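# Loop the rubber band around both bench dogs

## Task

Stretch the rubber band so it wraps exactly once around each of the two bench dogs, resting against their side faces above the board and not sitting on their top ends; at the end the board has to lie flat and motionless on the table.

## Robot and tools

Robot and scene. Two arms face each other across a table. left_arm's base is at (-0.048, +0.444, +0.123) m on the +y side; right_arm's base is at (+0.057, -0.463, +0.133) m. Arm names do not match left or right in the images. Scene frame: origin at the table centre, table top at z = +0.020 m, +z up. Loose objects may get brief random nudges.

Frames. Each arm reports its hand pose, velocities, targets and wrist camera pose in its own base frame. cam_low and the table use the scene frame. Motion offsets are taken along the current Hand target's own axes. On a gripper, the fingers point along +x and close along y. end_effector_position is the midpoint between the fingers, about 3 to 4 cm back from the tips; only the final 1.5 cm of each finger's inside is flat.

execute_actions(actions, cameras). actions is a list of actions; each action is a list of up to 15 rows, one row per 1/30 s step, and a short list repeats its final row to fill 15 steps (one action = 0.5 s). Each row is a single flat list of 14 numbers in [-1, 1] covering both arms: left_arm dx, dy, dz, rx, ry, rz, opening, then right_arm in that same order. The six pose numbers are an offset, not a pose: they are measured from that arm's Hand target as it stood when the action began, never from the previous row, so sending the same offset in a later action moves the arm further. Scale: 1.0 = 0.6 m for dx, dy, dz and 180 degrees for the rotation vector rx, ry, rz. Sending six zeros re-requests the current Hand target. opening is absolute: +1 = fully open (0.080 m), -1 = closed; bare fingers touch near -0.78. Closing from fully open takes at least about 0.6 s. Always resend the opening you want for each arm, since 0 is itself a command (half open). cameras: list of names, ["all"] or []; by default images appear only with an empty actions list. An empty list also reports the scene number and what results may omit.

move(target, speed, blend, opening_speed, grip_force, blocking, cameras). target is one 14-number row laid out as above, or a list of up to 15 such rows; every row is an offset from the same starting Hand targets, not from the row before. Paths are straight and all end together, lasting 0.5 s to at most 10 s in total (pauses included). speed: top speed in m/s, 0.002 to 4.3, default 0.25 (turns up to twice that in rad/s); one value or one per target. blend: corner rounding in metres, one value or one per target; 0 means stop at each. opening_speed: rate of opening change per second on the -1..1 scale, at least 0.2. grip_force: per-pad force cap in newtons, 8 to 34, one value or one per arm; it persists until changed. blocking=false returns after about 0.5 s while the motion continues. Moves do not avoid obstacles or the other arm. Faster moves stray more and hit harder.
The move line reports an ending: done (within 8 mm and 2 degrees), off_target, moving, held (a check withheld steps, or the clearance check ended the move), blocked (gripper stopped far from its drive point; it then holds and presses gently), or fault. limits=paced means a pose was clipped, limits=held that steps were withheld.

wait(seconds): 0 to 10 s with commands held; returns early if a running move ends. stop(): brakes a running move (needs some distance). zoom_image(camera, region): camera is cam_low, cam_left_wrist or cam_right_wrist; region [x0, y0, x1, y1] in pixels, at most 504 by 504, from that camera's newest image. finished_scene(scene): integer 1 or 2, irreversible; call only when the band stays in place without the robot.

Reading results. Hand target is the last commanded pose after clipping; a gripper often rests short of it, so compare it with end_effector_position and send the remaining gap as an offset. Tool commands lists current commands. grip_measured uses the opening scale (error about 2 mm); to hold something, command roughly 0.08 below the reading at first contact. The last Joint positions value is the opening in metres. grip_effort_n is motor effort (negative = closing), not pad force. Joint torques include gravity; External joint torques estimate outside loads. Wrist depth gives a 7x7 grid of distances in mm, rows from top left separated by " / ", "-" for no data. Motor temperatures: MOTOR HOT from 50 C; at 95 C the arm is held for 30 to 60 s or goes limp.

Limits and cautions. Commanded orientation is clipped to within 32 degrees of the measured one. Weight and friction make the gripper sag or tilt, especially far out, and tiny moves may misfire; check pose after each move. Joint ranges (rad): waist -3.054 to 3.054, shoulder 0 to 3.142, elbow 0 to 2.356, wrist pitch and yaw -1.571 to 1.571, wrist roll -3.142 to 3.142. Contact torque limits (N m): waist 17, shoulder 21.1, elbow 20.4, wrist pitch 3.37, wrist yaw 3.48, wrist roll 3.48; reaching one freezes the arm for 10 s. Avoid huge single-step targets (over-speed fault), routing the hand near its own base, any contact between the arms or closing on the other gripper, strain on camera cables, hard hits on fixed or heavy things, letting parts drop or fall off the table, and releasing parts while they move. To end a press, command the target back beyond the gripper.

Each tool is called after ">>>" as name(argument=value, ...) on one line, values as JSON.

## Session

>>> execute_actions(actions=[])

Scene clock: 0.00 s.
left_arm: end_effector_position=(+0.3835, +0.0248, +0.2373) grip_measured=+1.000 grip_effort_n=n/a end_effector_quat_wxyz=(+0.924, -0.191, +0.037, -0.331) | right_arm: end_effector_position=(+0.1517, +0.3053, +0.1227) grip_measured=+1.000 grip_effort_n=n/a end_effector_quat_wxyz=(+0.674, -0.072, +0.050, +0.734)
Joint positions: left_arm=[0.42 1.569 0.706 0.988 1.093 -0.498 0.08] | right_arm=[0.766 1.529 0.371 0.886 -0.87 -0.234 0.08]
Joint velocities: within noise
Joint torques (N m): no reading
External joint torques (N m): no reading
Motor temperatures (°C): left_arm=[23 33 26 26 28 24] | right_arm=[21 36 26 23 26 28]
Heat: left arm: hottest shoulder 33 °C (+0.0 °C/min); right arm: hottest shoulder 36 °C (+0.0 °C/min).
Wrist depth (mm): cam_left_wrist=[356 362 1602 592 1746 - 1578 / 404 361 1555 - 2630 - 1678 / 1349 368 420 - - - 1869 / 1490 - 429 - 2663 - - / 515 82 692 2394 - 93 - / - 77 - 1853 1991 - - / - 73 373 486 1652 1652 -] | cam_right_wrist=[156 174 - - 1257 1527 - / 166 186 1835 1591 1649 1559 1591 / 172 189 1945 1724 1820 1559 1737 / 166 217 2322 2127 1881 1945 1806 / - 211 1724 1686 1850 1764 1750 / - 94 1379 1371 1363 89 71 / - 273 284 298 300 89 61]
Hand target: left_arm +0.3838, +0.0253, +0.2384; +0.925, -0.187, +0.034, -0.329 | right_arm +0.1515, +0.3056, +0.1243; +0.673, -0.071, +0.047, +0.735
Tool commands: left_gripper/opening=+1.0 right_gripper/opening=+1.0
camera_calibration:
cam_left_wrist: T_world_to_cam=[[-0.616119, -0.702264, 0.356683, 0.177759], [-0.425275, -0.0845687, -0.901105, 0.408749], [0.662978, -0.706876, -0.246551, -0.0995764], [0, 0, 0, 1]] pos_world=[0.349368, 0.0890129, 0.280371]
cam_right_wrist: T_world_to_cam=[[0.99809, 0.0451065, 0.0422108, -0.166636], [0.0594622, -0.516181, -0.854413, 0.281115], [-0.0167512, 0.855291, -0.517877, -0.109828], [0, 0, 0, 1]] pos_world=[0.147763, 0.246558, 0.190345]

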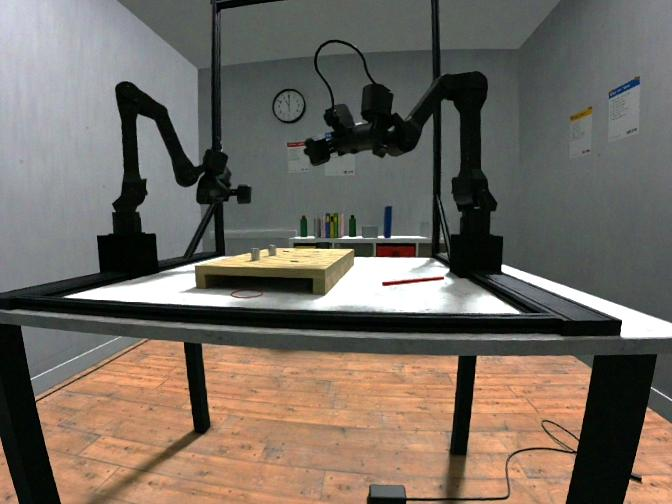

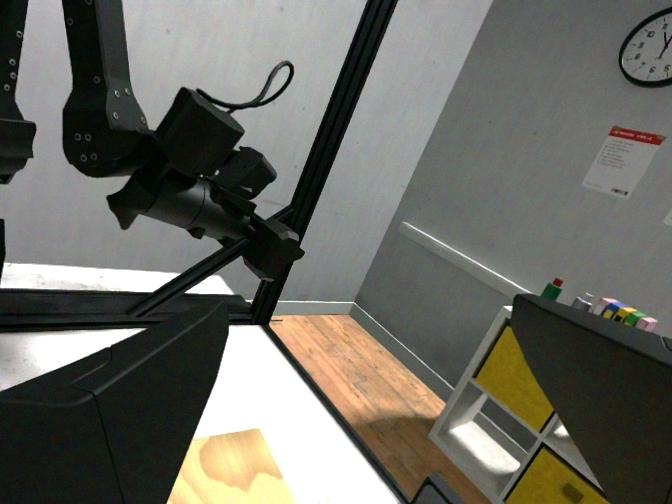

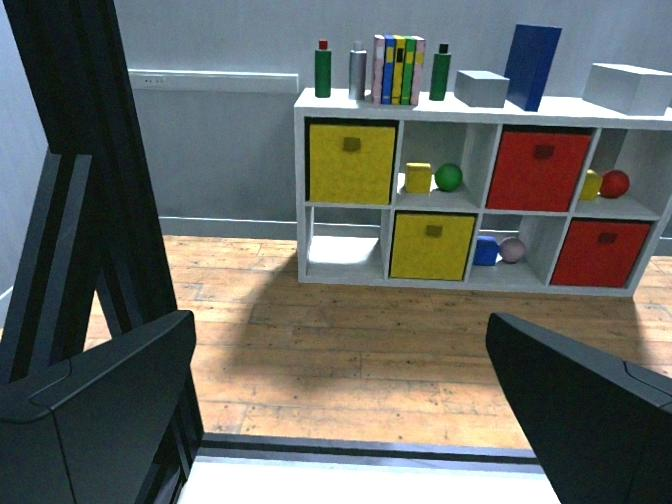

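>>> move(target=[0,0,0,0,0,0,1,-0.638,-0.195,-0.002,0.484,0.311,-0.401,-0.3], speed=0.4, cameras=["cam_low","cam_right_wrist"])

>>> zoom_image(camera="cam_low", region=[190, 230, 360, 310])

Scene clock: 11.73 s.
left_arm: end_effector_position=(+0.3835, +0.0248, +0.2373) grip_measured=+1.000 grip_effort_n=2.6 end_effector_quat_wxyz=(+0.924, -0.191, +0.037, -0.331) | right_arm: end_effector_position=(+0.2966, -0.0595, +0.1900) grip_measured=-0.297 grip_effort_n=-15.1 end_effector_quat_wxyz=(+0.703, +0.064, +0.705, -0.066)
Joint positions: left_arm=[0.42 1.569 0.706 0.988 1.093 -0.498 0.08] | right_arm=[-0.196 1.702 1.634 -1.505 0.003 -0.013 0.022]
Joint torques (N m): left_arm=[-0.01 -6.3 6.33 1.41 -0.09 0.03] | right_arm=[-0.03 -6.99 7.04 -0.12 0.05 0.19]
External joint torques (N m): left_arm=[0 -0.44 0.49 0.07 -0.02 0.01] | right_arm=[-0.02 -0.29 1.37 -0.47 0.05 0.19]
Heat: left arm: hottest shoulder 35 °C (+10.2 °C/min); right arm: hottest shoulder 36 °C (+0.0 °C/min).
Wrist depth (mm): cam_left_wrist=[- - - 1652 - - 2049 / 1232 1614 - - 1902 - 1544 / - 1420 - 1821 2767 - 1626 / 611 1567 1973 - - - - / 520 82 708 2219 - 99 1190 / - 77 534 1902 1937 - - / - 73 371 - 1652 1665 -] | cam_right_wrist=[264 267 268 273 319 321 324 / 283 284 288 290 341 345 343 / 301 303 306 308 365 365 380 / 375 385 384 386 389 396 1278 / 400 405 403 405 410 422 1354 / - - - 432 81 425 1497 / - - - - - - -]
Hand target: left_arm +0.3838, +0.0253, +0.2384; +0.925, -0.187, +0.034, -0.329 | right_arm +0.3004, -0.0600, +0.1904; +0.704, +0.067, +0.704, -0.068
Off the commanded pose: left_arm 0.001 m, 1 deg | right_arm 0.004 m, 1 deg.
move: done
camera_calibration:
cam_right_wrist: T_world_to_cam=[[-0.171327, -0.98407, 0.0474682, -0.0130403], [-0.91341, 0.176713, 0.366681, 0.239468], [-0.369228, 0.0194645, -0.929135, 0.372386], [0, 0, 0, 1]] pos_world=[0.353994, -0.0623979, 0.258808]
Images, in order (width x height): cam_low 672x504, cam_right_wrist 672x504.

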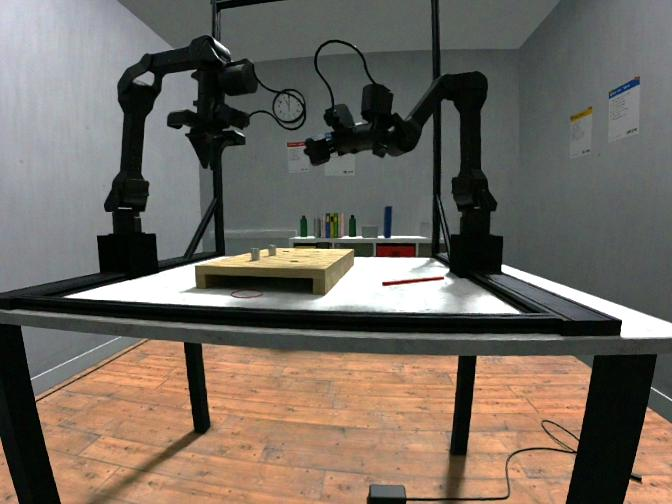

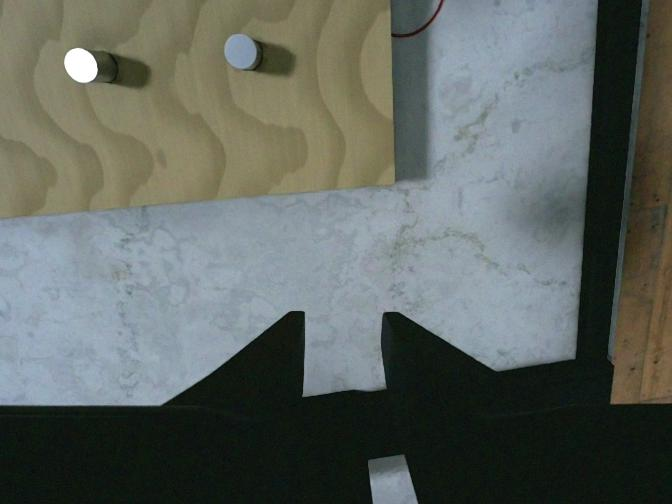

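Scaled by 2.965 from the camera's 672x504 image, which has a finer 960x720 frame.

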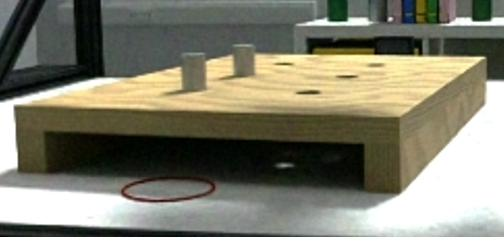

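>>> move(target=[0,0,0,0,0,0,1,0.1,-0.152,0.182,-0.061,0,0,-0.3], speed=0.3, cameras=["cam_right_wrist"])

Scene clock: 35.77 s.
left_arm: end_effector_position=(+0.3835, +0.0248, +0.2373) grip_measured=+1.000 grip_effort_n=2.6 end_effector_quat_wxyz=(+0.924, -0.191, +0.037, -0.331) | right_arm: end_effector_position=(+0.3867, -0.1703, +0.1330) grip_measured=-0.297 grip_effort_n=-15.1 end_effector_quat_wxyz=(+0.707, +0.001, +0.707, -0.005)
Joint positions: left_arm=[0.42 1.569 0.706 0.988 1.093 -0.498 0.08] | right_arm=[-0.413 2.184 2.071 -1.456 0.005 -0.404 0.022]
Joint torques (N m): left_arm=[-0.03 -6.39 6.22 1.41 -0.09 0.01] | right_arm=[0.13 -10.33 6.98 -0.14 -0.06 -0.09]
External joint torques (N m): left_arm=[-0.04 -0.54 0.36 0.07 -0.01 -0.02] | right_arm=[0.13 -0.31 1.36 -0.47 -0.04 -0.09]
Heat: left arm: hottest shoulder 37 °C (+6.7 °C/min); right arm: hottest shoulder 39 °C (+5.0 °C/min).
Wrist depth (mm): cam_left_wrist=[1299 - 1393 602 1776 - 1544 / - - - 642 1837 - 1761 / - - 2367 - - - 1791 / 1284 - 683 - - - - / 538 82 696 2267 - 99 1384 / - 77 - 1869 1973 - - / - 73 374 492 1665 1652 -] | cam_right_wrist=[215 214 219 260 262 257 998 / 226 227 234 278 277 273 1025 / 236 242 250 294 297 304 1126 / 258 258 267 317 320 1161 1217 / 279 279 279 336 337 1300 1323 / 359 - - 365 81 1388 1405 / - - - 403 - - -]
Hand target: left_arm +0.3838, +0.0253, +0.2384; +0.925, -0.187, +0.034, -0.329 | right_arm +0.3902, -0.1704, +0.1303; +0.707, +0.000, +0.707, +0.000
Off the commanded pose: left_arm 0.001 m, 1 deg | right_arm 0.004 m, 1 deg.
move: done
camera_calibration:
cam_right_wrist: T_world_to_cam=[[0.00199627, -0.998787, 0.0492015, -0.173593], [-0.931156, 0.0160831, 0.364265, 0.341969], [-0.364615, -0.0465415, -0.929995, 0.341977], [0, 0, 0, 1]] pos_world=[0.443463, -0.162966, 0.202011]
Images, in order (width x height): cam_right_wrist 672x504.

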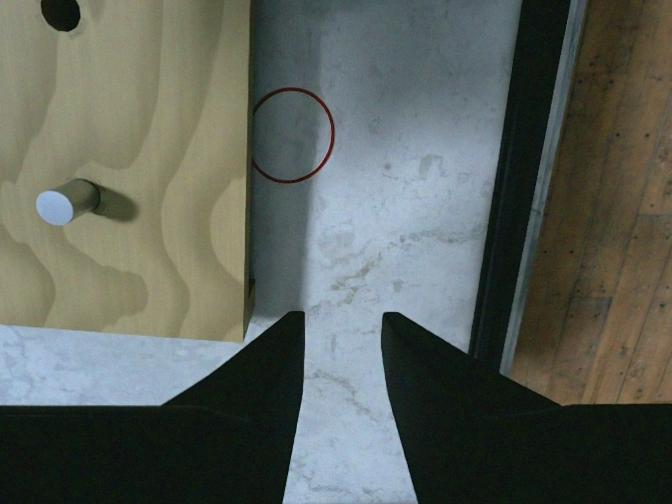

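>>> move(target=[0,0,0,0,0,0,1,0.267,-0.006,0.0447,0,0,0,-0.25], speed=0.25, cameras=["cam_right_wrist"])

Scene clock: 43.60 s.
left_arm: end_effector_position=(+0.3835, +0.0248, +0.2373) grip_measured=+1.000 grip_effort_n=3.0 end_effector_quat_wxyz=(+0.924, -0.191, +0.037, -0.331) | right_arm: end_effector_position=(+0.4172, -0.1757, -0.0242) grip_measured=-0.253 grip_effort_n=15.6 end_effector_quat_wxyz=(+0.709, -0.004, +0.705, -0.001)
Joint positions: left_arm=[0.42 1.569 0.706 0.988 1.093 -0.498 0.08] | right_arm=[-0.397 2.4 1.804 -0.968 0.005 -0.401 0.024]
Joint torques (N m): left_arm=[-0.1 -6.42 6.3 1.4 -0.09 0.01] | right_arm=[0.33 -11.82 4.73 0.38 -0.07 0.17]
External joint torques (N m): left_arm=[-0.1 -0.52 0.4 0.05 -0.02 -0.01] | right_arm=[0.35 -0.61 -0.8 0 -0.05 0.17]
Heat: left arm: hottest shoulder 37 °C (+5.5 °C/min); right arm: hottest shoulder 40 °C (+5.5 °C/min).
Wrist depth (mm): cam_left_wrist=[- - 1533 648 - - 2029 / - - - 646 - - 1626 / - - 1973 1973 - - 1806 / 674 - 1705 2049 - - - / 512 82 687 2394 - 99 - / - 77 589 1920 1955 - - / - 73 369 484 1639 1665 -] | cam_right_wrist=[- 115 118 118 120 119 120 / - 123 125 127 126 127 127 / - 129 135 134 135 136 136 / - 107 142 143 144 145 146 / - 110 151 154 150 156 155 / - 102 - 166 83 164 168 / - - - 181 - - -]
Hand target: left_arm +0.3838, +0.0253, +0.2384; +0.925, -0.187, +0.034, -0.329 | right_arm +0.4171, -0.1741, -0.0298; +0.707, +0.000, +0.707, +0.000
Off the commanded pose: left_arm 0.001 m, 1 deg | right_arm 0.006 m, 1 deg.
move: done
camera_calibration:
cam_right_wrist: T_world_to_cam=[[0.0146079, -0.998571, 0.0514004, -0.176533], [-0.93316, 0.00485012, 0.359427, 0.42652], [-0.359163, -0.0532153, -0.931756, 0.203106], [0, 0, 0, 1]] pos_world=[0.473539, -0.167541, 0.0450166]
Images, in order (width x height): cam_right_wrist 672x504.

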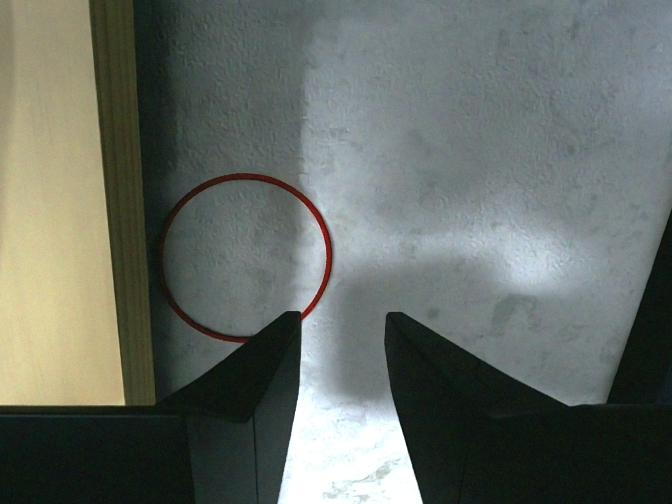

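>>> move(target=[0,0,0,0,0,0,1,0.06,0.004,0.008,0,0,0,-0.25], speed=0.08)

>>> move(target=[0,0,0,0,0,0,1,0,0,0,0,0,0,-1], opening_speed=0.7, cameras=["cam_right_wrist"])

Scene clock: 47.30 s.
left_arm: end_effector_position=(+0.3835, +0.0248, +0.2373) grip_measured=+1.000 grip_effort_n=2.6 end_effector_quat_wxyz=(+0.924, -0.191, +0.037, -0.331) | right_arm: end_effector_position=(+0.4245, -0.1750, -0.0572) grip_measured=-0.253 grip_effort_n=15.6 end_effector_quat_wxyz=(+0.712, -0.005, +0.702, -0.002)
Joint positions: left_arm=[0.42 1.569 0.706 0.988 1.093 -0.498 0.08] | right_arm=[-0.39 2.471 1.795 -0.878 0.005 -0.394 0.024]
Joint torques (N m): left_arm=[0.02 -6.47 6.21 1.38 -0.05 0.02] | right_arm=[0.41 -11.62 3.89 0.41 -0.07 0.17]
External joint torques (N m): left_arm=[0.02 -0.57 0.31 0.02 0.02 0] | right_arm=[0.41 -0.25 -1.44 0.03 -0.05 0.16]
Motor temperatures (°C): left_arm=[23 37 29 28 27 24] | right_arm=[21 42 30 24 26 28]
Heat: left arm: hottest shoulder 37 °C (+5.1 °C/min); right arm: hottest shoulder 42 °C (+7.6 °C/min).
Wrist depth (mm): cam_left_wrist=[1232 - - 1776 - - 1555 / 1246 - - 2197 1973 - 1555 / 1375 - - 2069 2110 - 1732 / - 1590 694 - - - - / 530 82 670 2291 - 99 - / - 77 562 1902 1991 - - / - 74 371 473 1678 1691 -] | cam_right_wrist=[- 89 88 89 90 91 90 / - 93 94 95 95 96 96 / - 100 101 101 100 101 101 / 105 106 106 108 109 107 109 / - 115 113 115 113 117 118 / - - - 124 83 123 125 / - - - 135 - - -]
Hand target: left_arm +0.3838, +0.0253, +0.2384; +0.925, -0.187, +0.034, -0.329 | right_arm +0.4219, -0.1717, -0.0658; +0.707, +0.000, +0.707, +0.000
Off the commanded pose: left_arm 0.001 m, 1 deg | right_arm 0.010 m, 1 deg.
move: off_target (right_arm)

Scene clock: 48.90 s.
left_arm: end_effector_position=(+0.3835, +0.0248, +0.2373) grip_measured=+1.000 grip_effort_n=2.6 end_effector_quat_wxyz=(+0.924, -0.191, +0.037, -0.331) | right_arm: end_effector_position=(+0.4245, -0.1750, -0.0572) grip_measured=-0.756 grip_effort_n=-83.5 end_effector_quat_wxyz=(+0.712, -0.005, +0.702, -0.002)
Joint positions: left_arm=[0.42 1.569 0.706 0.988 1.093 -0.498 0.08] | right_arm=[-0.39 2.471 1.795 -0.878 0.005 -0.394 0.001]
Joint torques (N m): left_arm=[-0.04 -6.36 6.21 1.41 -0.09 0.03] | right_arm=[0.25 -11.6 3.87 0.41 -0.07 0.13]
External joint torques (N m): left_arm=[0 -0.6 0.43 0.09 -0.03 0.01] | right_arm=[0.18 -0.37 -1.35 0.06 -0.05 0.13]
Heat: left arm: hottest shoulder 38 °C (+6.1 °C/min); right arm: hottest shoulder 43 °C (+8.6 °C/min).
Wrist depth (mm): cam_left_wrist=[1253 1340 1665 597 2243 - 1652 / - 1806 - 605 2174 - 1806 / - - 1449 2152 - - 1806 / - - - 2394 - - - / 531 82 692 2152 - 99 - / - 77 - 1821 2069 - - / - 73 374 494 1705 1652 -] | cam_right_wrist=[- 89 88 89 90 91 90 / - 93 94 95 95 96 96 / - 100 101 100 100 101 101 / - 105 106 108 109 108 109 / - 115 115 112 114 117 118 / - 119 - 74 75 124 125 / - - - - - - -]
Hand target: left_arm +0.3838, +0.0253, +0.2384; +0.925, -0.187, +0.034, -0.329 | right_arm +0.4219, -0.1717, -0.0658; +0.707, +0.000, +0.707, +0.000
Off the commanded pose: left_arm 0.001 m, 1 deg | right_arm 0.010 m, 1 deg.
move: off_target (right_arm)
camera_calibration:
cam_right_wrist: T_world_to_cam=[[0.0141191, -0.998368, 0.0553282, -0.173828], [-0.936489, 0.00618816, 0.350643, 0.446434], [-0.350413, -0.056765, -0.934874, 0.170556], [0, 0, 0, 1]] pos_world=[0.4803, -0.166626, 0.0125271]
Images, in order (width x height): cam_right_wrist 672x504.

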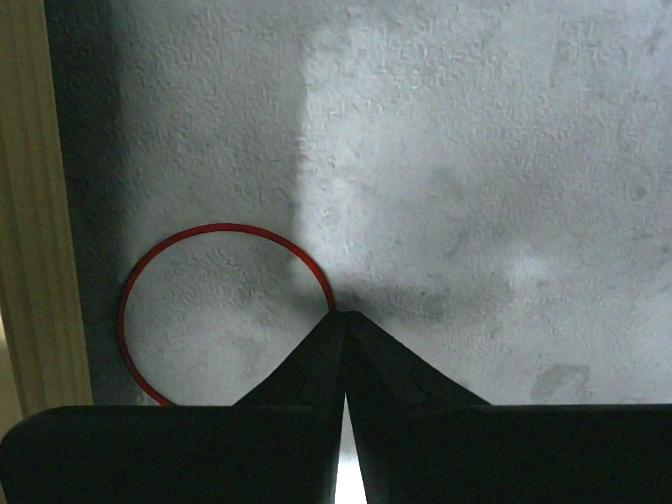

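>>> move(target=[[0,0,0,0,0,0,1,-0.08,-0.02,0,0,0,0,-1],[0,0,0,0,0,0,1,-0.3,0,-0.05,0,0,0,-1]], speed=0.2, blend=0.02, cameras=["cam_right_wrist","cam_low"])

Scene clock: 52.13 s.
left_arm: end_effector_position=(+0.3835, +0.0248, +0.2373) grip_measured=+1.000 grip_effort_n=2.6 end_effector_quat_wxyz=(+0.924, -0.191, +0.037, -0.331) | right_arm: end_effector_position=(+0.3894, -0.1707, +0.1092) grip_measured=-0.756 grip_effort_n=-83.5 end_effector_quat_wxyz=(+0.701, +0.003, +0.713, -0.001)
Joint positions: left_arm=[0.42 1.569 0.706 0.988 1.093 -0.498 0.08] | right_arm=[-0.412 2.207 2.012 -1.393 0.005 -0.406 0.001]
Joint torques (N m): left_arm=[-0.04 -6.37 6.25 1.42 -0.08 0.03] | right_arm=[-0.09 -12.82 6.74 -0.17 -0.06 -0.08]
External joint torques (N m): left_arm=[-0.05 -0.53 0.42 0.09 -0.01 0] | right_arm=[-0.1 -2.68 1.12 -0.47 -0.03 -0.08]
Heat: left arm: hottest shoulder 38 °C (+5.8 °C/min); right arm: hottest shoulder 44 °C (+9.2 °C/min).
Wrist depth (mm): cam_left_wrist=[- - - 630 - - 1480 / - - - - - - 1955 / - - - 582 - - 1639 / 1211 - 1652 3133 - - 1639 / 521 82 690 2367 - 99 1544 / - 77 517 1869 1886 - - / - 73 372 486 1665 1652 -] | cam_right_wrist=[191 192 197 238 239 236 952 / 204 205 209 253 254 250 1025 / 214 218 225 271 272 265 1084 / 234 235 242 292 293 302 1191 / 253 254 258 305 314 327 1257 / 334 335 - 74 75 1346 1354 / - - - - - - -]
Hand target: left_arm +0.3838, +0.0253, +0.2384; +0.925, -0.187, +0.034, -0.329 | right_arm +0.3918, -0.1716, +0.1142; +0.707, +0.000, +0.707, +0.000
Off the commanded pose: left_arm 0.001 m, 1 deg | right_arm 0.006 m, 1 deg.
move: done
camera_calibration:
cam_right_wrist: T_world_to_cam=[[0.005805, -0.999105, 0.0419059, -0.173672], [-0.925061, 0.0105499, 0.379672, 0.348223], [-0.379774, -0.0409695, -0.924172, 0.327021], [0, 0, 0, 1]] pos_world=[0.44733, -0.163792, 0.177291]
Images, in order (width x height): cam_low 672x504, cam_right_wrist 672x504.

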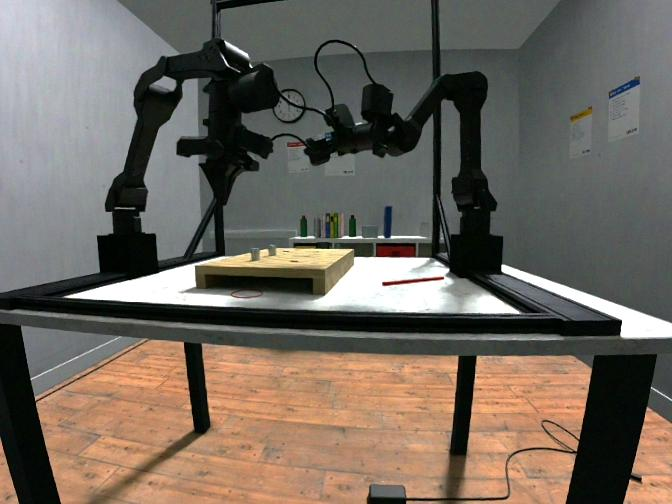

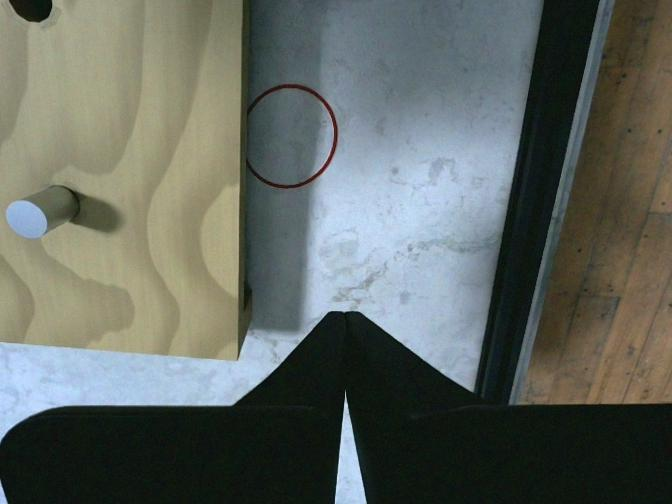

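>>> move(target=[[0,0,0,0,0,0,1,0.24,0.0027,0.0502,0,0,0,-0.25],[0,0,0,0,0,0,1,0.325,0.0027,0.0502,0,0,0,-0.25]], speed=[0.25,0.06], cameras=["cam_right_wrist"])

Scene clock: 59.67 s.
left_arm: end_effector_position=(+0.3835, +0.0248, +0.2373) grip_measured=+1.000 grip_effort_n=2.6 end_effector_quat_wxyz=(+0.924, -0.191, +0.037, -0.331) | right_arm: end_effector_position=(+0.4285, -0.1741, -0.0615) grip_measured=-0.253 grip_effort_n=14.2 end_effector_quat_wxyz=(+0.718, -0.008, +0.696, -0.005)
Joint positions: left_arm=[0.42 1.569 0.706 0.988 1.093 -0.498 0.08] | right_arm=[-0.384 2.477 1.787 -0.845 0.006 -0.389 0.024]
Joint torques (N m): left_arm=[-0.06 -6.38 6.28 1.37 -0.08 0.01] | right_arm=[0.11 -9.32 3.09 1.11 -0.09 0.14]
External joint torques (N m): left_arm=[-0.06 -0.59 0.48 0.05 -0.01 -0.01] | right_arm=[0.13 1.99 -2.19 0.71 -0.08 0.14]
Heat: left arm: hottest shoulder 38 °C (+5.0 °C/min); right arm: hottest shoulder 46 °C (+10.1 °C/min).
Wrist depth (mm): cam_left_wrist=[1152 - - 561 1973 - 1602 / 1121 - 1567 630 2449 2598 2197 / - - - 660 - - 1626 / - - - - - - 1955 / 535 86 722 2507 - 99 1402 / - 77 - 1991 1991 - - / - 73 372 - 1678 1678 -] | cam_right_wrist=[- 87 88 88 89 90 90 / - 92 92 93 94 95 95 / - 98 99 99 99 101 101 / 103 103 103 105 108 107 108 / 110 112 110 112 111 115 115 / - - - 119 83 120 123 / - - - 130 - - -]
Hand target: left_arm +0.3838, +0.0253, +0.2384; +0.925, -0.187, +0.034, -0.329 | right_arm +0.4221, -0.1701, -0.0807; +0.707, +0.000, +0.707, +0.000
Off the commanded pose: left_arm 0.001 m, 1 deg | right_arm 0.021 m, 2 deg.
move: off_target (right_arm)
camera_calibration:
cam_right_wrist: T_world_to_cam=[[0.0141886, -0.997866, 0.0637311, -0.17207], [-0.942061, 0.00802259, 0.335346, 0.453431], [-0.335142, -0.0647967, -0.939937, 0.159727], [0, 0, 0, 1]] pos_world=[0.483133, -0.164991, 0.0090436]
Images, in order (width x height): cam_right_wrist 672x504.

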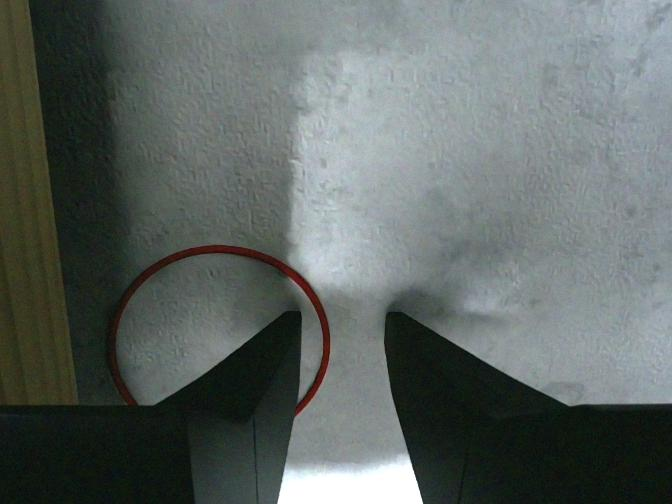

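Touching now. Close.

>>> move(target=[0,0,0,0,0,0,1,-0.003,0.005,0,0,0,0,-1], opening_speed=0.7)

>>> move(target=[[0,0,0,0,0,0,1,-0.08,-0.02,0,0,0,0,-1],[0,0,0,0,0,0,1,-0.3,0,-0.05,0,0,0,-1]], speed=0.2, blend=0.02, cameras=["cam_right_wrist","cam_low"])

>>> zoom_image(camera="cam_low", region=[170, 150, 350, 310])

Scene clock: 63.57 s.
left_arm: end_effector_position=(+0.3835, +0.0248, +0.2373) grip_measured=+1.000 grip_effort_n=2.1 end_effector_quat_wxyz=(+0.924, -0.191, +0.037, -0.331) | right_arm: end_effector_position=(+0.4293, -0.1713, -0.0622) grip_measured=-0.756 grip_effort_n=-83.5 end_effector_quat_wxyz=(+0.718, -0.008, +0.696, -0.004)
Joint positions: left_arm=[0.42 1.569 0.706 0.988 1.093 -0.498 0.08] | right_arm=[-0.378 2.477 1.784 -0.842 0.005 -0.384 0.001]
Joint torques (N m): left_arm=[-0.17 -6.42 6.32 1.36 -0.08 0.01] | right_arm=[0.14 -10.26 2.83 0.84 -0.07 0.16]
External joint torques (N m): left_arm=[-0.17 -0.65 0.52 0.05 -0.01 -0.01] | right_arm=[0.23 0.96 -2.39 0.45 -0.06 0.16]
Heat: left arm: hottest shoulder 38 °C (+5.0 °C/min); right arm: hottest shoulder 46 °C (+10.1 °C/min).
Wrist depth (mm): cam_left_wrist=[996 - 1490 1837 2291 - 1869 / 1449 1678 1665 1791 - - 1402 / - - - - - - 1639 / - - 1991 - - - - / 526 82 690 2367 - 99 1567 / - 77 - 1837 1955 - - / - 73 374 470 1665 1691 -] | cam_right_wrist=[- 87 88 88 89 91 91 / - 92 92 94 94 95 96 / - 98 99 99 100 101 101 / - 103 103 105 108 107 108 / - 111 112 110 113 115 116 / - 117 - 74 75 121 123 / - - - - - - -]
Hand target: left_arm +0.3838, +0.0253, +0.2384; +0.925, -0.187, +0.034, -0.329 | right_arm +0.4221, -0.1671, -0.0790; +0.707, +0.000, +0.707, +0.000
Off the commanded pose: left_arm 0.001 m, 1 deg | right_arm 0.019 m, 2 deg.
move: off_target (right_arm)

Scene clock: 65.23 s.
left_arm: end_effector_position=(+0.3835, +0.0248, +0.2373) grip_measured=+1.000 grip_effort_n=2.6 end_effector_quat_wxyz=(+0.924, -0.191, +0.037, -0.331) | right_arm: end_effector_position=(+0.3891, -0.1666, +0.0959) grip_measured=-0.756 grip_effort_n=-83.5 end_effector_quat_wxyz=(+0.701, +0.003, +0.714, -0.002)
Joint positions: left_arm=[0.42 1.569 0.706 0.988 1.093 -0.498 0.08] | right_arm=[-0.402 2.197 1.944 -1.335 0.006 -0.395 0.001]
Joint torques (N m): left_arm=[0.06 -6.42 6.3 1.39 -0.09 0.01] | right_arm=[-0.19 -12.83 6.72 -0.13 -0.09 -0.08]
External joint torques (N m): left_arm=[0.06 -0.61 0.49 0.07 -0.02 -0.01] | right_arm=[-0.16 -2.56 0.99 -0.44 -0.08 -0.08]
Motor temperatures (°C): left_arm=[23 38 30 29 27 24] | right_arm=[21 47 31 24 26 28]
Heat: left arm: hottest shoulder 38 °C (+4.1 °C/min); right arm: hottest shoulder 47 °C (+11.1 °C/min).
Wrist depth (mm): cam_left_wrist=[- 1299 - 605 - - - / 1184 1511 1578 587 - - 2341 / 1332 1544 - - - 1991 1853 / 1411 1678 694 - - - - / 527 82 107 2449 - 99 - / - 77 - 1937 1937 - - / - 73 369 - 1626 1665 -] | cam_right_wrist=[179 180 185 226 227 226 933 / 191 192 197 241 240 240 994 / 202 205 211 258 262 255 1084 / 220 220 227 275 277 275 1173 / 237 237 242 288 300 297 1286 / 317 318 - 74 75 1339 1354 / - - - - - - -]
Hand target: left_arm +0.3838, +0.0253, +0.2384; +0.925, -0.187, +0.034, -0.329 | right_arm +0.3920, -0.1670, +0.1010; +0.707, +0.000, +0.707, +0.000
Off the commanded pose: left_arm 0.001 m, 1 deg | right_arm 0.006 m, 1 deg.
move: done
camera_calibration:
cam_right_wrist: T_world_to_cam=[[0.00424397, -0.999052, 0.0433346, -0.168537], [-0.924664, 0.0125798, 0.380577, 0.353085], [-0.380761, -0.0416851, -0.923733, 0.314985], [0, 0, 0, 1]] pos_world=[0.447134, -0.159688, 0.163889]
Images, in order (width x height): cam_low 672x504, cam_right_wrist 672x504.

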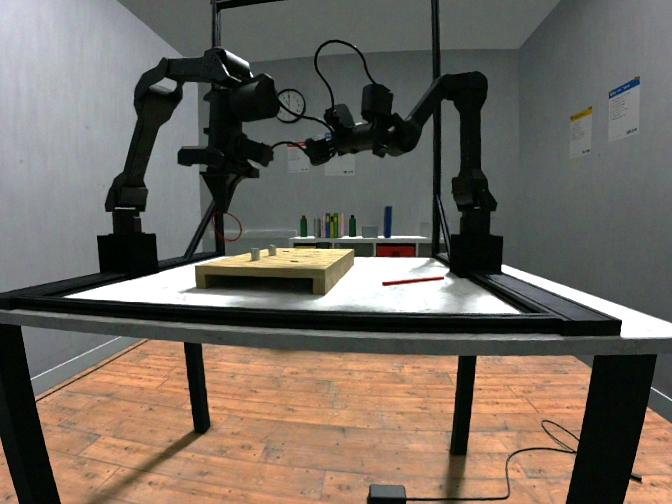

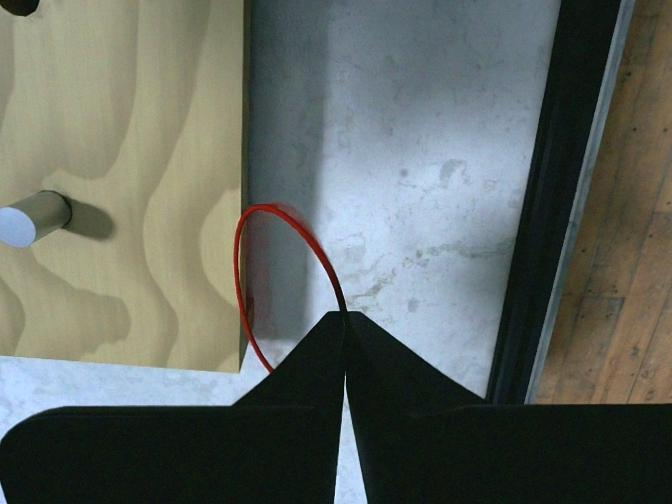

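Scaled by 2.800 from the camera's 672x504 image, which has a finer 960x720 frame.

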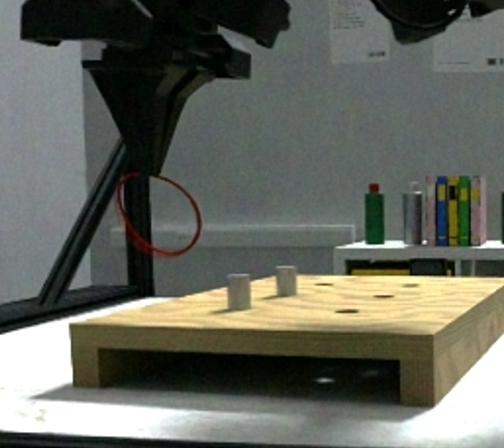

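>>> move(target=[0,0,0,0,0,0,1,0,0.31,-0.005,0,0,0.167,-1], speed=0.2, cameras=["cam_right_wrist","cam_low"])

>>> zoom_image(camera="cam_low", region=[190, 150, 370, 310])

Scene clock: 76.20 s.
left_arm: end_effector_position=(+0.3835, +0.0247, +0.2373) grip_measured=+1.000 grip_effort_n=3.0 end_effector_quat_wxyz=(+0.923, -0.191, +0.037, -0.331) | right_arm: end_effector_position=(+0.3899, +0.0174, +0.0973) grip_measured=-0.756 grip_effort_n=-83.5 end_effector_quat_wxyz=(+0.679, +0.181, +0.688, +0.179)
Joint positions: left_arm=[0.419 1.569 0.706 0.988 1.093 -0.498 0.08] | right_arm=[-0.144 2.097 1.713 -1.281 -0.508 -0.165 0.001]
Joint torques (N m): left_arm=[-0.3 -6.36 6.35 1.41 -0.09 0.02] | right_arm=[-0.04 -13.33 3.86 0.21 -0.55 0.08]
External joint torques (N m): left_arm=[-0.27 -0.55 0.56 0.09 -0.02 0] | right_arm=[0 -4.03 -1.61 0.03 -0.23 0.1]
Motor temperatures (°C): left_arm=[23 38 30 29 27 24] | right_arm=[21 53 32 24 26 28]
Heat: left arm: hottest shoulder 38 °C (+3.0 °C/min); right arm: hottest shoulder 53 °C (+16.2 °C/min). Heating fast: the right arm's shoulder motor: a push or a pull is the cause, and it goes on while you think. Ease it with your next call, before anything else.
Wrist depth (mm): cam_left_wrist=[1177 1307 - 1705 1886 - 1449 / 1291 1393 - - - - 1522 / - - - 1920 - - 1973 / 156 162 614 - - 1991 - / 144 86 676 2394 - 99 1430 / - 77 - 1837 1920 - - / - 73 374 - 1602 1665 -] | cam_right_wrist=[366 258 229 203 184 167 153 / 413 278 245 217 193 175 160 / 1835 305 268 227 206 185 168 / 2188 428 288 245 219 195 175 / 2322 463 381 255 233 207 188 / - - - 74 75 217 195 / - - - - - - -]
Hand target: left_arm +0.3838, +0.0252, +0.2384; +0.925, -0.187, +0.034, -0.330 | right_arm +0.3890, +0.0190, +0.1010; +0.683, +0.183, +0.683, +0.183
Off the commanded pose: left_arm 0.001 m, 1 deg | right_arm 0.004 m, 1 deg.
MOTOR HOT: joint 2 (shoulder) of the right arm reports 53 °C; the controller stops that arm at 95 °C. To cool a motor, set the load down, stop pushing, or move to a pose that needs little force.
move: done
camera_calibration:
cam_right_wrist: T_world_to_cam=[[0.00488513, -0.891061, -0.453858, 0.0615727], [-0.927111, -0.174125, 0.331881, 0.359901], [-0.374754, 0.419156, -0.826963, 0.304574], [0, 0, 0, 1]] pos_world=[0.447508, -0.0101311, 0.160372]
Images, in order (width x height): cam_low 672x504, cam_right_wrist 672x504.

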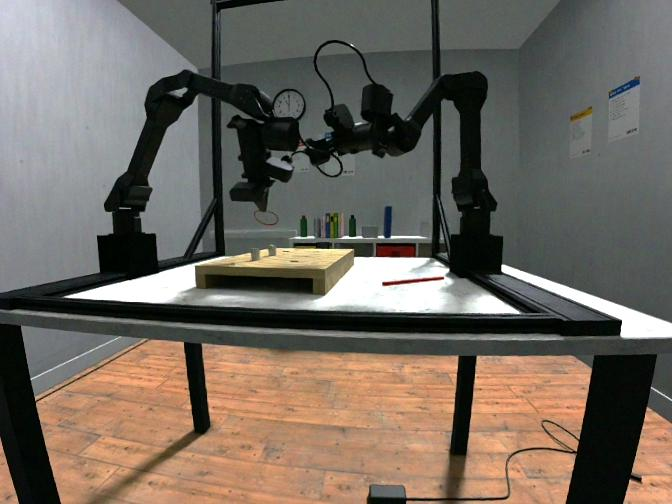

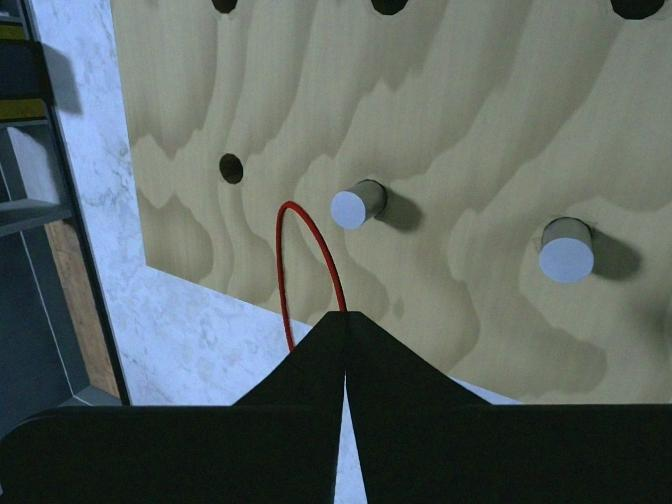

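Scaled by 2.800 from the camera's 672x504 image, which has a finer 960x720 frame.

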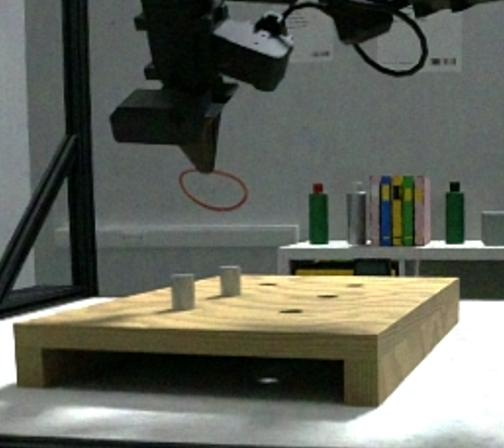

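>>> move(target=[0,0,0,0,0,0,1,0.081,-0.010,-0.008,0,0,0,-1], speed=0.15, cameras=["cam_right_wrist","cam_low"])

>>> zoom_image(camera="cam_low", region=[190, 180, 350, 310])

Scene clock: 89.10 s.
left_arm: end_effector_position=(+0.3835, +0.0247, +0.2373) grip_measured=+1.000 grip_effort_n=2.1 end_effector_quat_wxyz=(+0.923, -0.191, +0.037, -0.331) | right_arm: end_effector_position=(+0.3856, +0.0369, +0.0567) grip_measured=-0.756 grip_effort_n=-83.5 end_effector_quat_wxyz=(+0.684, +0.180, +0.684, +0.180)
Joint positions: left_arm=[0.419 1.569 0.706 0.988 1.093 -0.498 0.08] | right_arm=[-0.096 2.091 1.539 -1.074 -0.512 -0.111 0.001]
Joint torques (N m): left_arm=[-0.01 -6.34 6.33 1.42 -0.06 0] | right_arm=[0.11 -11.62 3.81 0.28 -0.52 0.09]
External joint torques (N m): left_arm=[0.01 -0.48 0.46 0.07 0.01 -0.02] | right_arm=[0.17 -2.35 -1.64 0.02 -0.19 0.11]
Motor temperatures (°C): left_arm=[23 38 30 29 27 24] | right_arm=[21 60 31 24 26 28]
Heat: left arm: hottest shoulder 38 °C (+2.0 °C/min); right arm: hottest shoulder 60 °C (+22.3 °C/min). Heating fast: the right arm's shoulder motor: a push or a pull is the cause, and it goes on while you think. Ease it with your next call, before anything else.
Wrist depth (mm): cam_left_wrist=[- 1500 1469 567 2110 - 1567 / 1093 1393 - - - - - / - 1678 - 644 - - 1555 / 1500 - 650 2131 - - - / 194 86 666 2291 - 99 - / - 77 - 1869 1886 - - / - 73 372 552 1639 1691 -] | cam_right_wrist=[314 209 183 164 147 134 123 / 345 225 195 173 156 141 129 / 373 244 212 184 165 147 136 / 412 265 230 192 174 156 137 / - 384 249 198 184 166 148 / - - - 74 75 173 155 / - - - - - - -]
Hand target: left_arm +0.3838, +0.0252, +0.2384; +0.925, -0.187, +0.034, -0.330 | right_arm +0.3842, +0.0382, +0.0558; +0.683, +0.183, +0.683, +0.183
Off the commanded pose: left_arm 0.001 m, 1 deg | right_arm 0.002 m, 1 deg.
MOTOR HOT: still on. Joint 2 (shoulder) of the right arm reports 60 °C.
move: done
camera_calibration:
cam_right_wrist: T_world_to_cam=[[0.0113813, -0.891262, -0.453346, 0.0579839], [-0.931247, -0.174582, 0.319843, 0.375188], [-0.36421, 0.418537, -0.831973, 0.257345], [0, 0, 0, 1]] pos_world=[0.442461, 0.00947144, 0.12039]
Images, in order (width x height): cam_low 672x504, cam_right_wrist 672x504.

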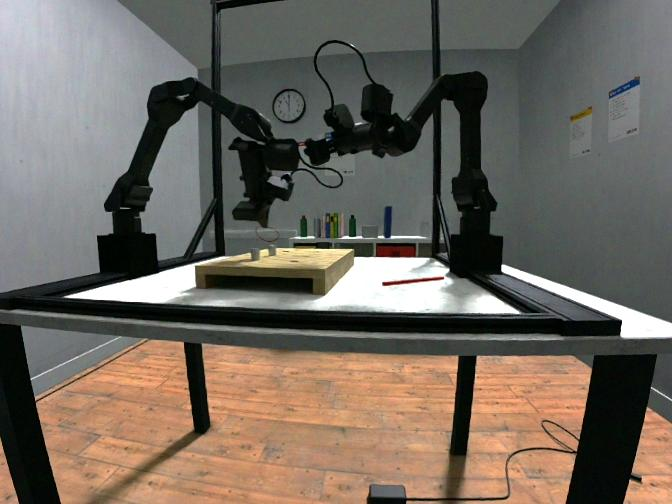

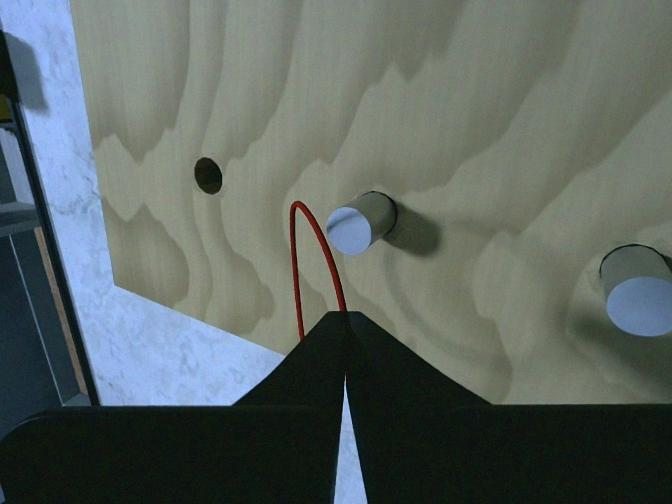

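Scaled by 3.150 from the camera's 672x504 image, which has a finer 960x720 frame.

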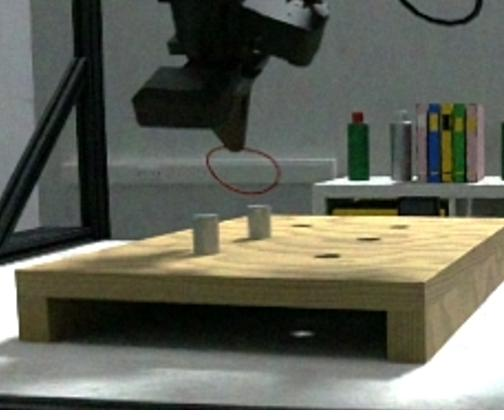

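>>> move(target=[[0,0,0,0,0,0,1,0,0,0.018,0,0,0,-1],[0,0,0,0,0,0,1,0.043,-0.025,0.018,0,0,0,-1]], speed=0.12, blend=0.005, cameras=["cam_right_wrist","cam_low"])

>>> zoom_image(camera="cam_low", region=[210, 190, 340, 300])

Scene clock: 102.27 s.
left_arm: end_effector_position=(+0.3835, +0.0247, +0.2373) grip_measured=+1.000 grip_effort_n=2.6 end_effector_quat_wxyz=(+0.923, -0.191, +0.037, -0.331) | right_arm: end_effector_position=(+0.3975, +0.0358, +0.0327) grip_measured=-0.756 grip_effort_n=-83.5 end_effector_quat_wxyz=(+0.689, +0.179, +0.679, +0.180)
Joint positions: left_arm=[0.419 1.569 0.706 0.988 1.093 -0.498 0.08] | right_arm=[-0.096 2.153 1.537 -0.993 -0.512 -0.108 0.001]
Joint torques (N m): left_arm=[0.05 -6.53 6.22 1.38 -0.07 0.02] | right_arm=[0.32 -10.01 3.86 0.33 -0.56 0.11]
External joint torques (N m): left_arm=[0.04 -0.67 0.37 0.05 0 -0.01] | right_arm=[0.3 -0.48 -1.39 0.08 -0.23 0.13]
Motor temperatures (°C): left_arm=[23 39 30 29 27 24] | right_arm=[21 60 30 24 26 28]
Heat: left arm: hottest shoulder 39 °C (+2.0 °C/min); right arm: hottest shoulder 60 °C (+20.2 °C/min). Fold the right arm in close to its base, or ease its load, before you think long.
Wrist depth (mm): cam_left_wrist=[- - - - 2219 - 1626 / - 1567 - - - - 1791 / 1440 1469 1821 - - 1920 1652 / 1806 1567 666 2010 2243 1853 - / 527 82 692 2537 - 99 - / - 77 451 1902 1869 - - / - 73 369 - 1665 1614 -] | cam_right_wrist=[201 180 157 140 127 116 105 / 219 193 167 148 132 119 110 / 239 210 179 157 139 126 114 / 264 226 194 157 148 133 120 / - 248 211 165 156 140 124 / - 362 - 74 75 147 106 / - - - - - - -]
Hand target: left_arm +0.3838, +0.0252, +0.2384; +0.925, -0.187, +0.034, -0.330 | right_arm +0.3950, +0.0381, +0.0261; +0.683, +0.183, +0.683, +0.183
Off the commanded pose: left_arm 0.001 m, 1 deg | right_arm 0.008 m, 1 deg.
MOTOR HOT: still on. Joint 2 (shoulder) of the right arm reports 60 °C.
move: done
camera_calibration:
cam_right_wrist: T_world_to_cam=[[0.0160288, -0.892039, -0.451675, 0.0441151], [-0.936611, -0.171524, 0.305514, 0.396129], [-0.350003, 0.418147, -0.838243, 0.236816], [0, 0, 0, 1]] pos_world=[0.453198, 0.00827413, 0.097412]
Images, in order (width x height): cam_low 672x504, cam_right_wrist 672x504.

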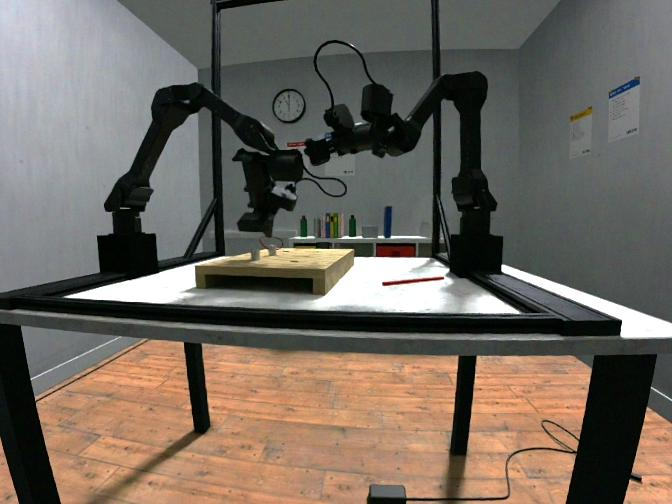

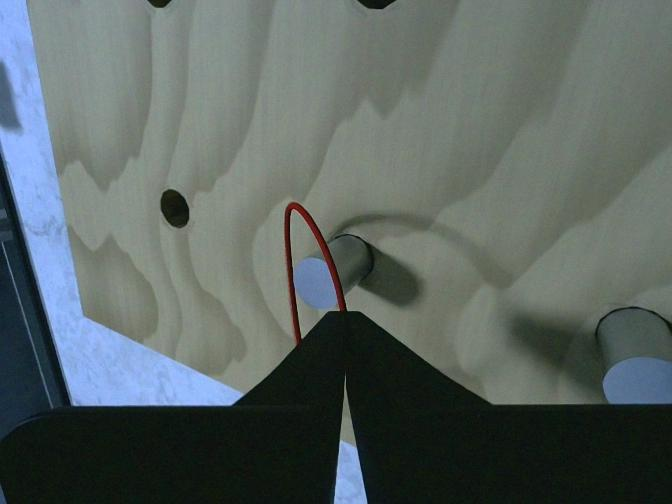

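Scaled by 3.877 from the camera's 672x504 image, which has a finer 960x720 frame.

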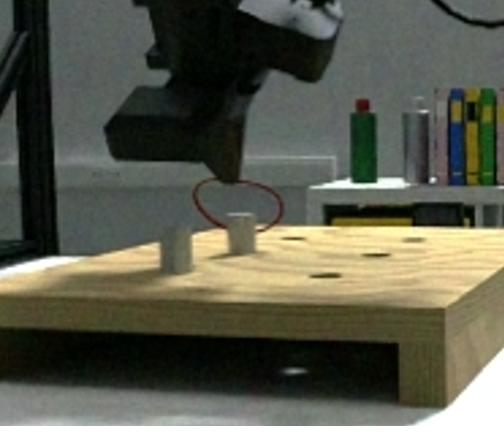

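>>> move(target=[0,0,0,0,0,0,1,0.0477,-0.0275,0,0,0,0,-1], speed=0.1, cameras=["cam_right_wrist","cam_low"])

>>> zoom_image(camera="cam_low", region=[210, 190, 340, 300])

>>> zoom_image(camera="cam_right_wrist", region=[200, 150, 440, 400])

Scene clock: 106.00 s.
left_arm: end_effector_position=(+0.3835, +0.0247, +0.2373) grip_measured=+1.000 grip_effort_n=2.6 end_effector_quat_wxyz=(+0.923, -0.191, +0.037, -0.331) | right_arm: end_effector_position=(+0.3980, +0.0357, -0.0004) grip_measured=-0.756 grip_effort_n=-83.5 end_effector_quat_wxyz=(+0.689, +0.179, +0.679, +0.180)
Joint positions: left_arm=[0.419 1.569 0.706 0.988 1.093 -0.498 0.08] | right_arm=[-0.096 2.208 1.484 -0.885 -0.512 -0.108 0.001]
Joint torques (N m): left_arm=[-0.15 -6.36 6.15 1.41 -0.06 0.05] | right_arm=[0.2 -9.94 3.69 0.32 -0.53 0.11]
External joint torques (N m): left_arm=[-0.14 -0.56 0.33 0.08 0 0.02] | right_arm=[0.2 -0.27 -1.46 0.01 -0.2 0.14]
Motor temperatures (°C): left_arm=[23 39 30 30 27 24] | right_arm=[21 60 30 24 26 28]
Heat: left arm: hottest shoulder 39 °C (+2.0 °C/min); right arm: hottest shoulder 60 °C (+18.0 °C/min). Fold the right arm in close to its base, or ease its load, before you think long.
Wrist depth (mm): cam_left_wrist=[1164 1375 - 604 1490 1869 - / 1761 - 1544 638 - - - / 1349 1332 1806 646 - - 1500 / 1480 - 662 2010 - - 1837 / 522 82 713 2291 - 99 1555 / - 77 537 1837 1902 - - / - 73 371 - 1665 1705 -] | cam_right_wrist=[151 137 120 107 94 88 79 / 166 145 127 113 100 92 84 / 182 158 135 120 108 96 88 / 201 172 146 126 113 102 91 / 224 190 117 121 119 106 97 / 375 205 - 74 75 112 - / - - - - - - -]
Hand target: left_arm +0.3838, +0.0252, +0.2384; +0.925, -0.187, +0.034, -0.330 | right_arm +0.3951, +0.0381, -0.0070; +0.683, +0.183, +0.683, +0.183
Off the commanded pose: left_arm 0.001 m, 1 deg | right_arm 0.008 m, 1 deg.
MOTOR HOT: still on. Joint 2 (shoulder) of the right arm reports 60 °C.
move: done
camera_calibration:
cam_right_wrist: T_world_to_cam=[[0.0157877, -0.892031, -0.451698, 0.0291779], [-0.936429, -0.171551, 0.306056, 0.406578], [-0.350501, 0.418152, -0.838032, 0.209499], [0, 0, 0, 1]] pos_world=[0.4537, 0.0081741, 0.0643112]
Images, in order (width x height): cam_low 672x504, cam_right_wrist 672x504.

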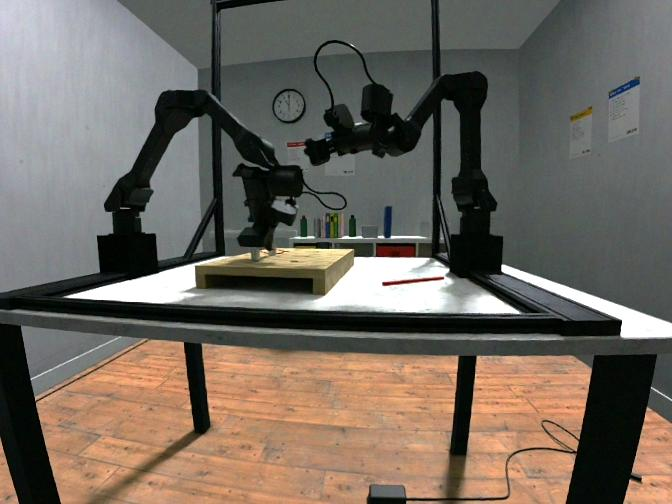

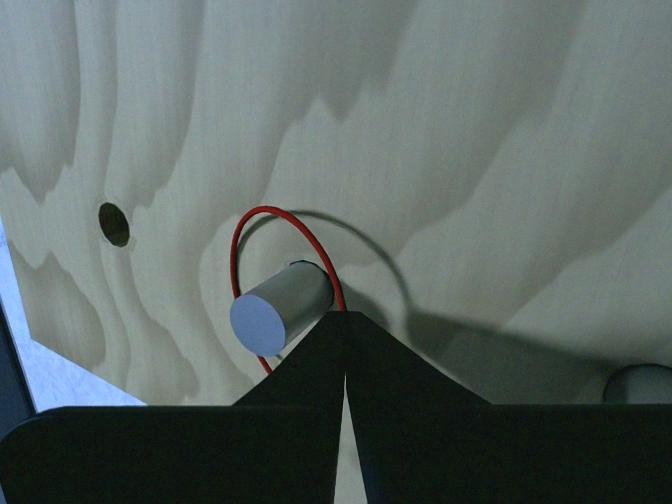

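Scaled by 3.877 from the camera's 672x504 image, which has a finer 960x720 frame.

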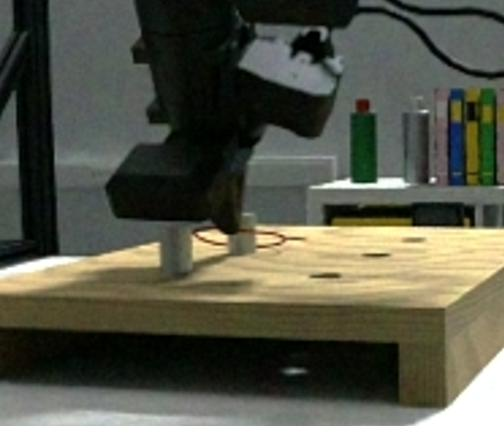

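Scaled by 2.016 from the camera's 672x504 image, which has a finer 960x720 frame.

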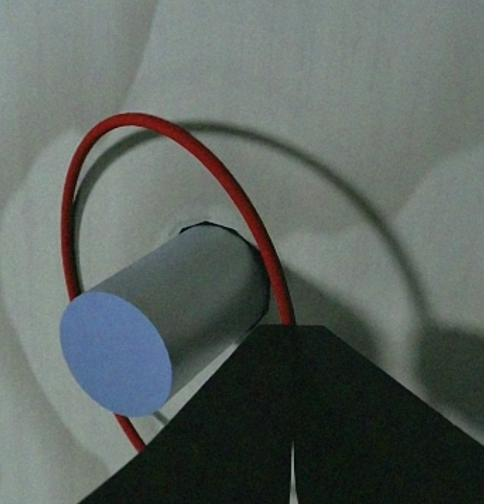

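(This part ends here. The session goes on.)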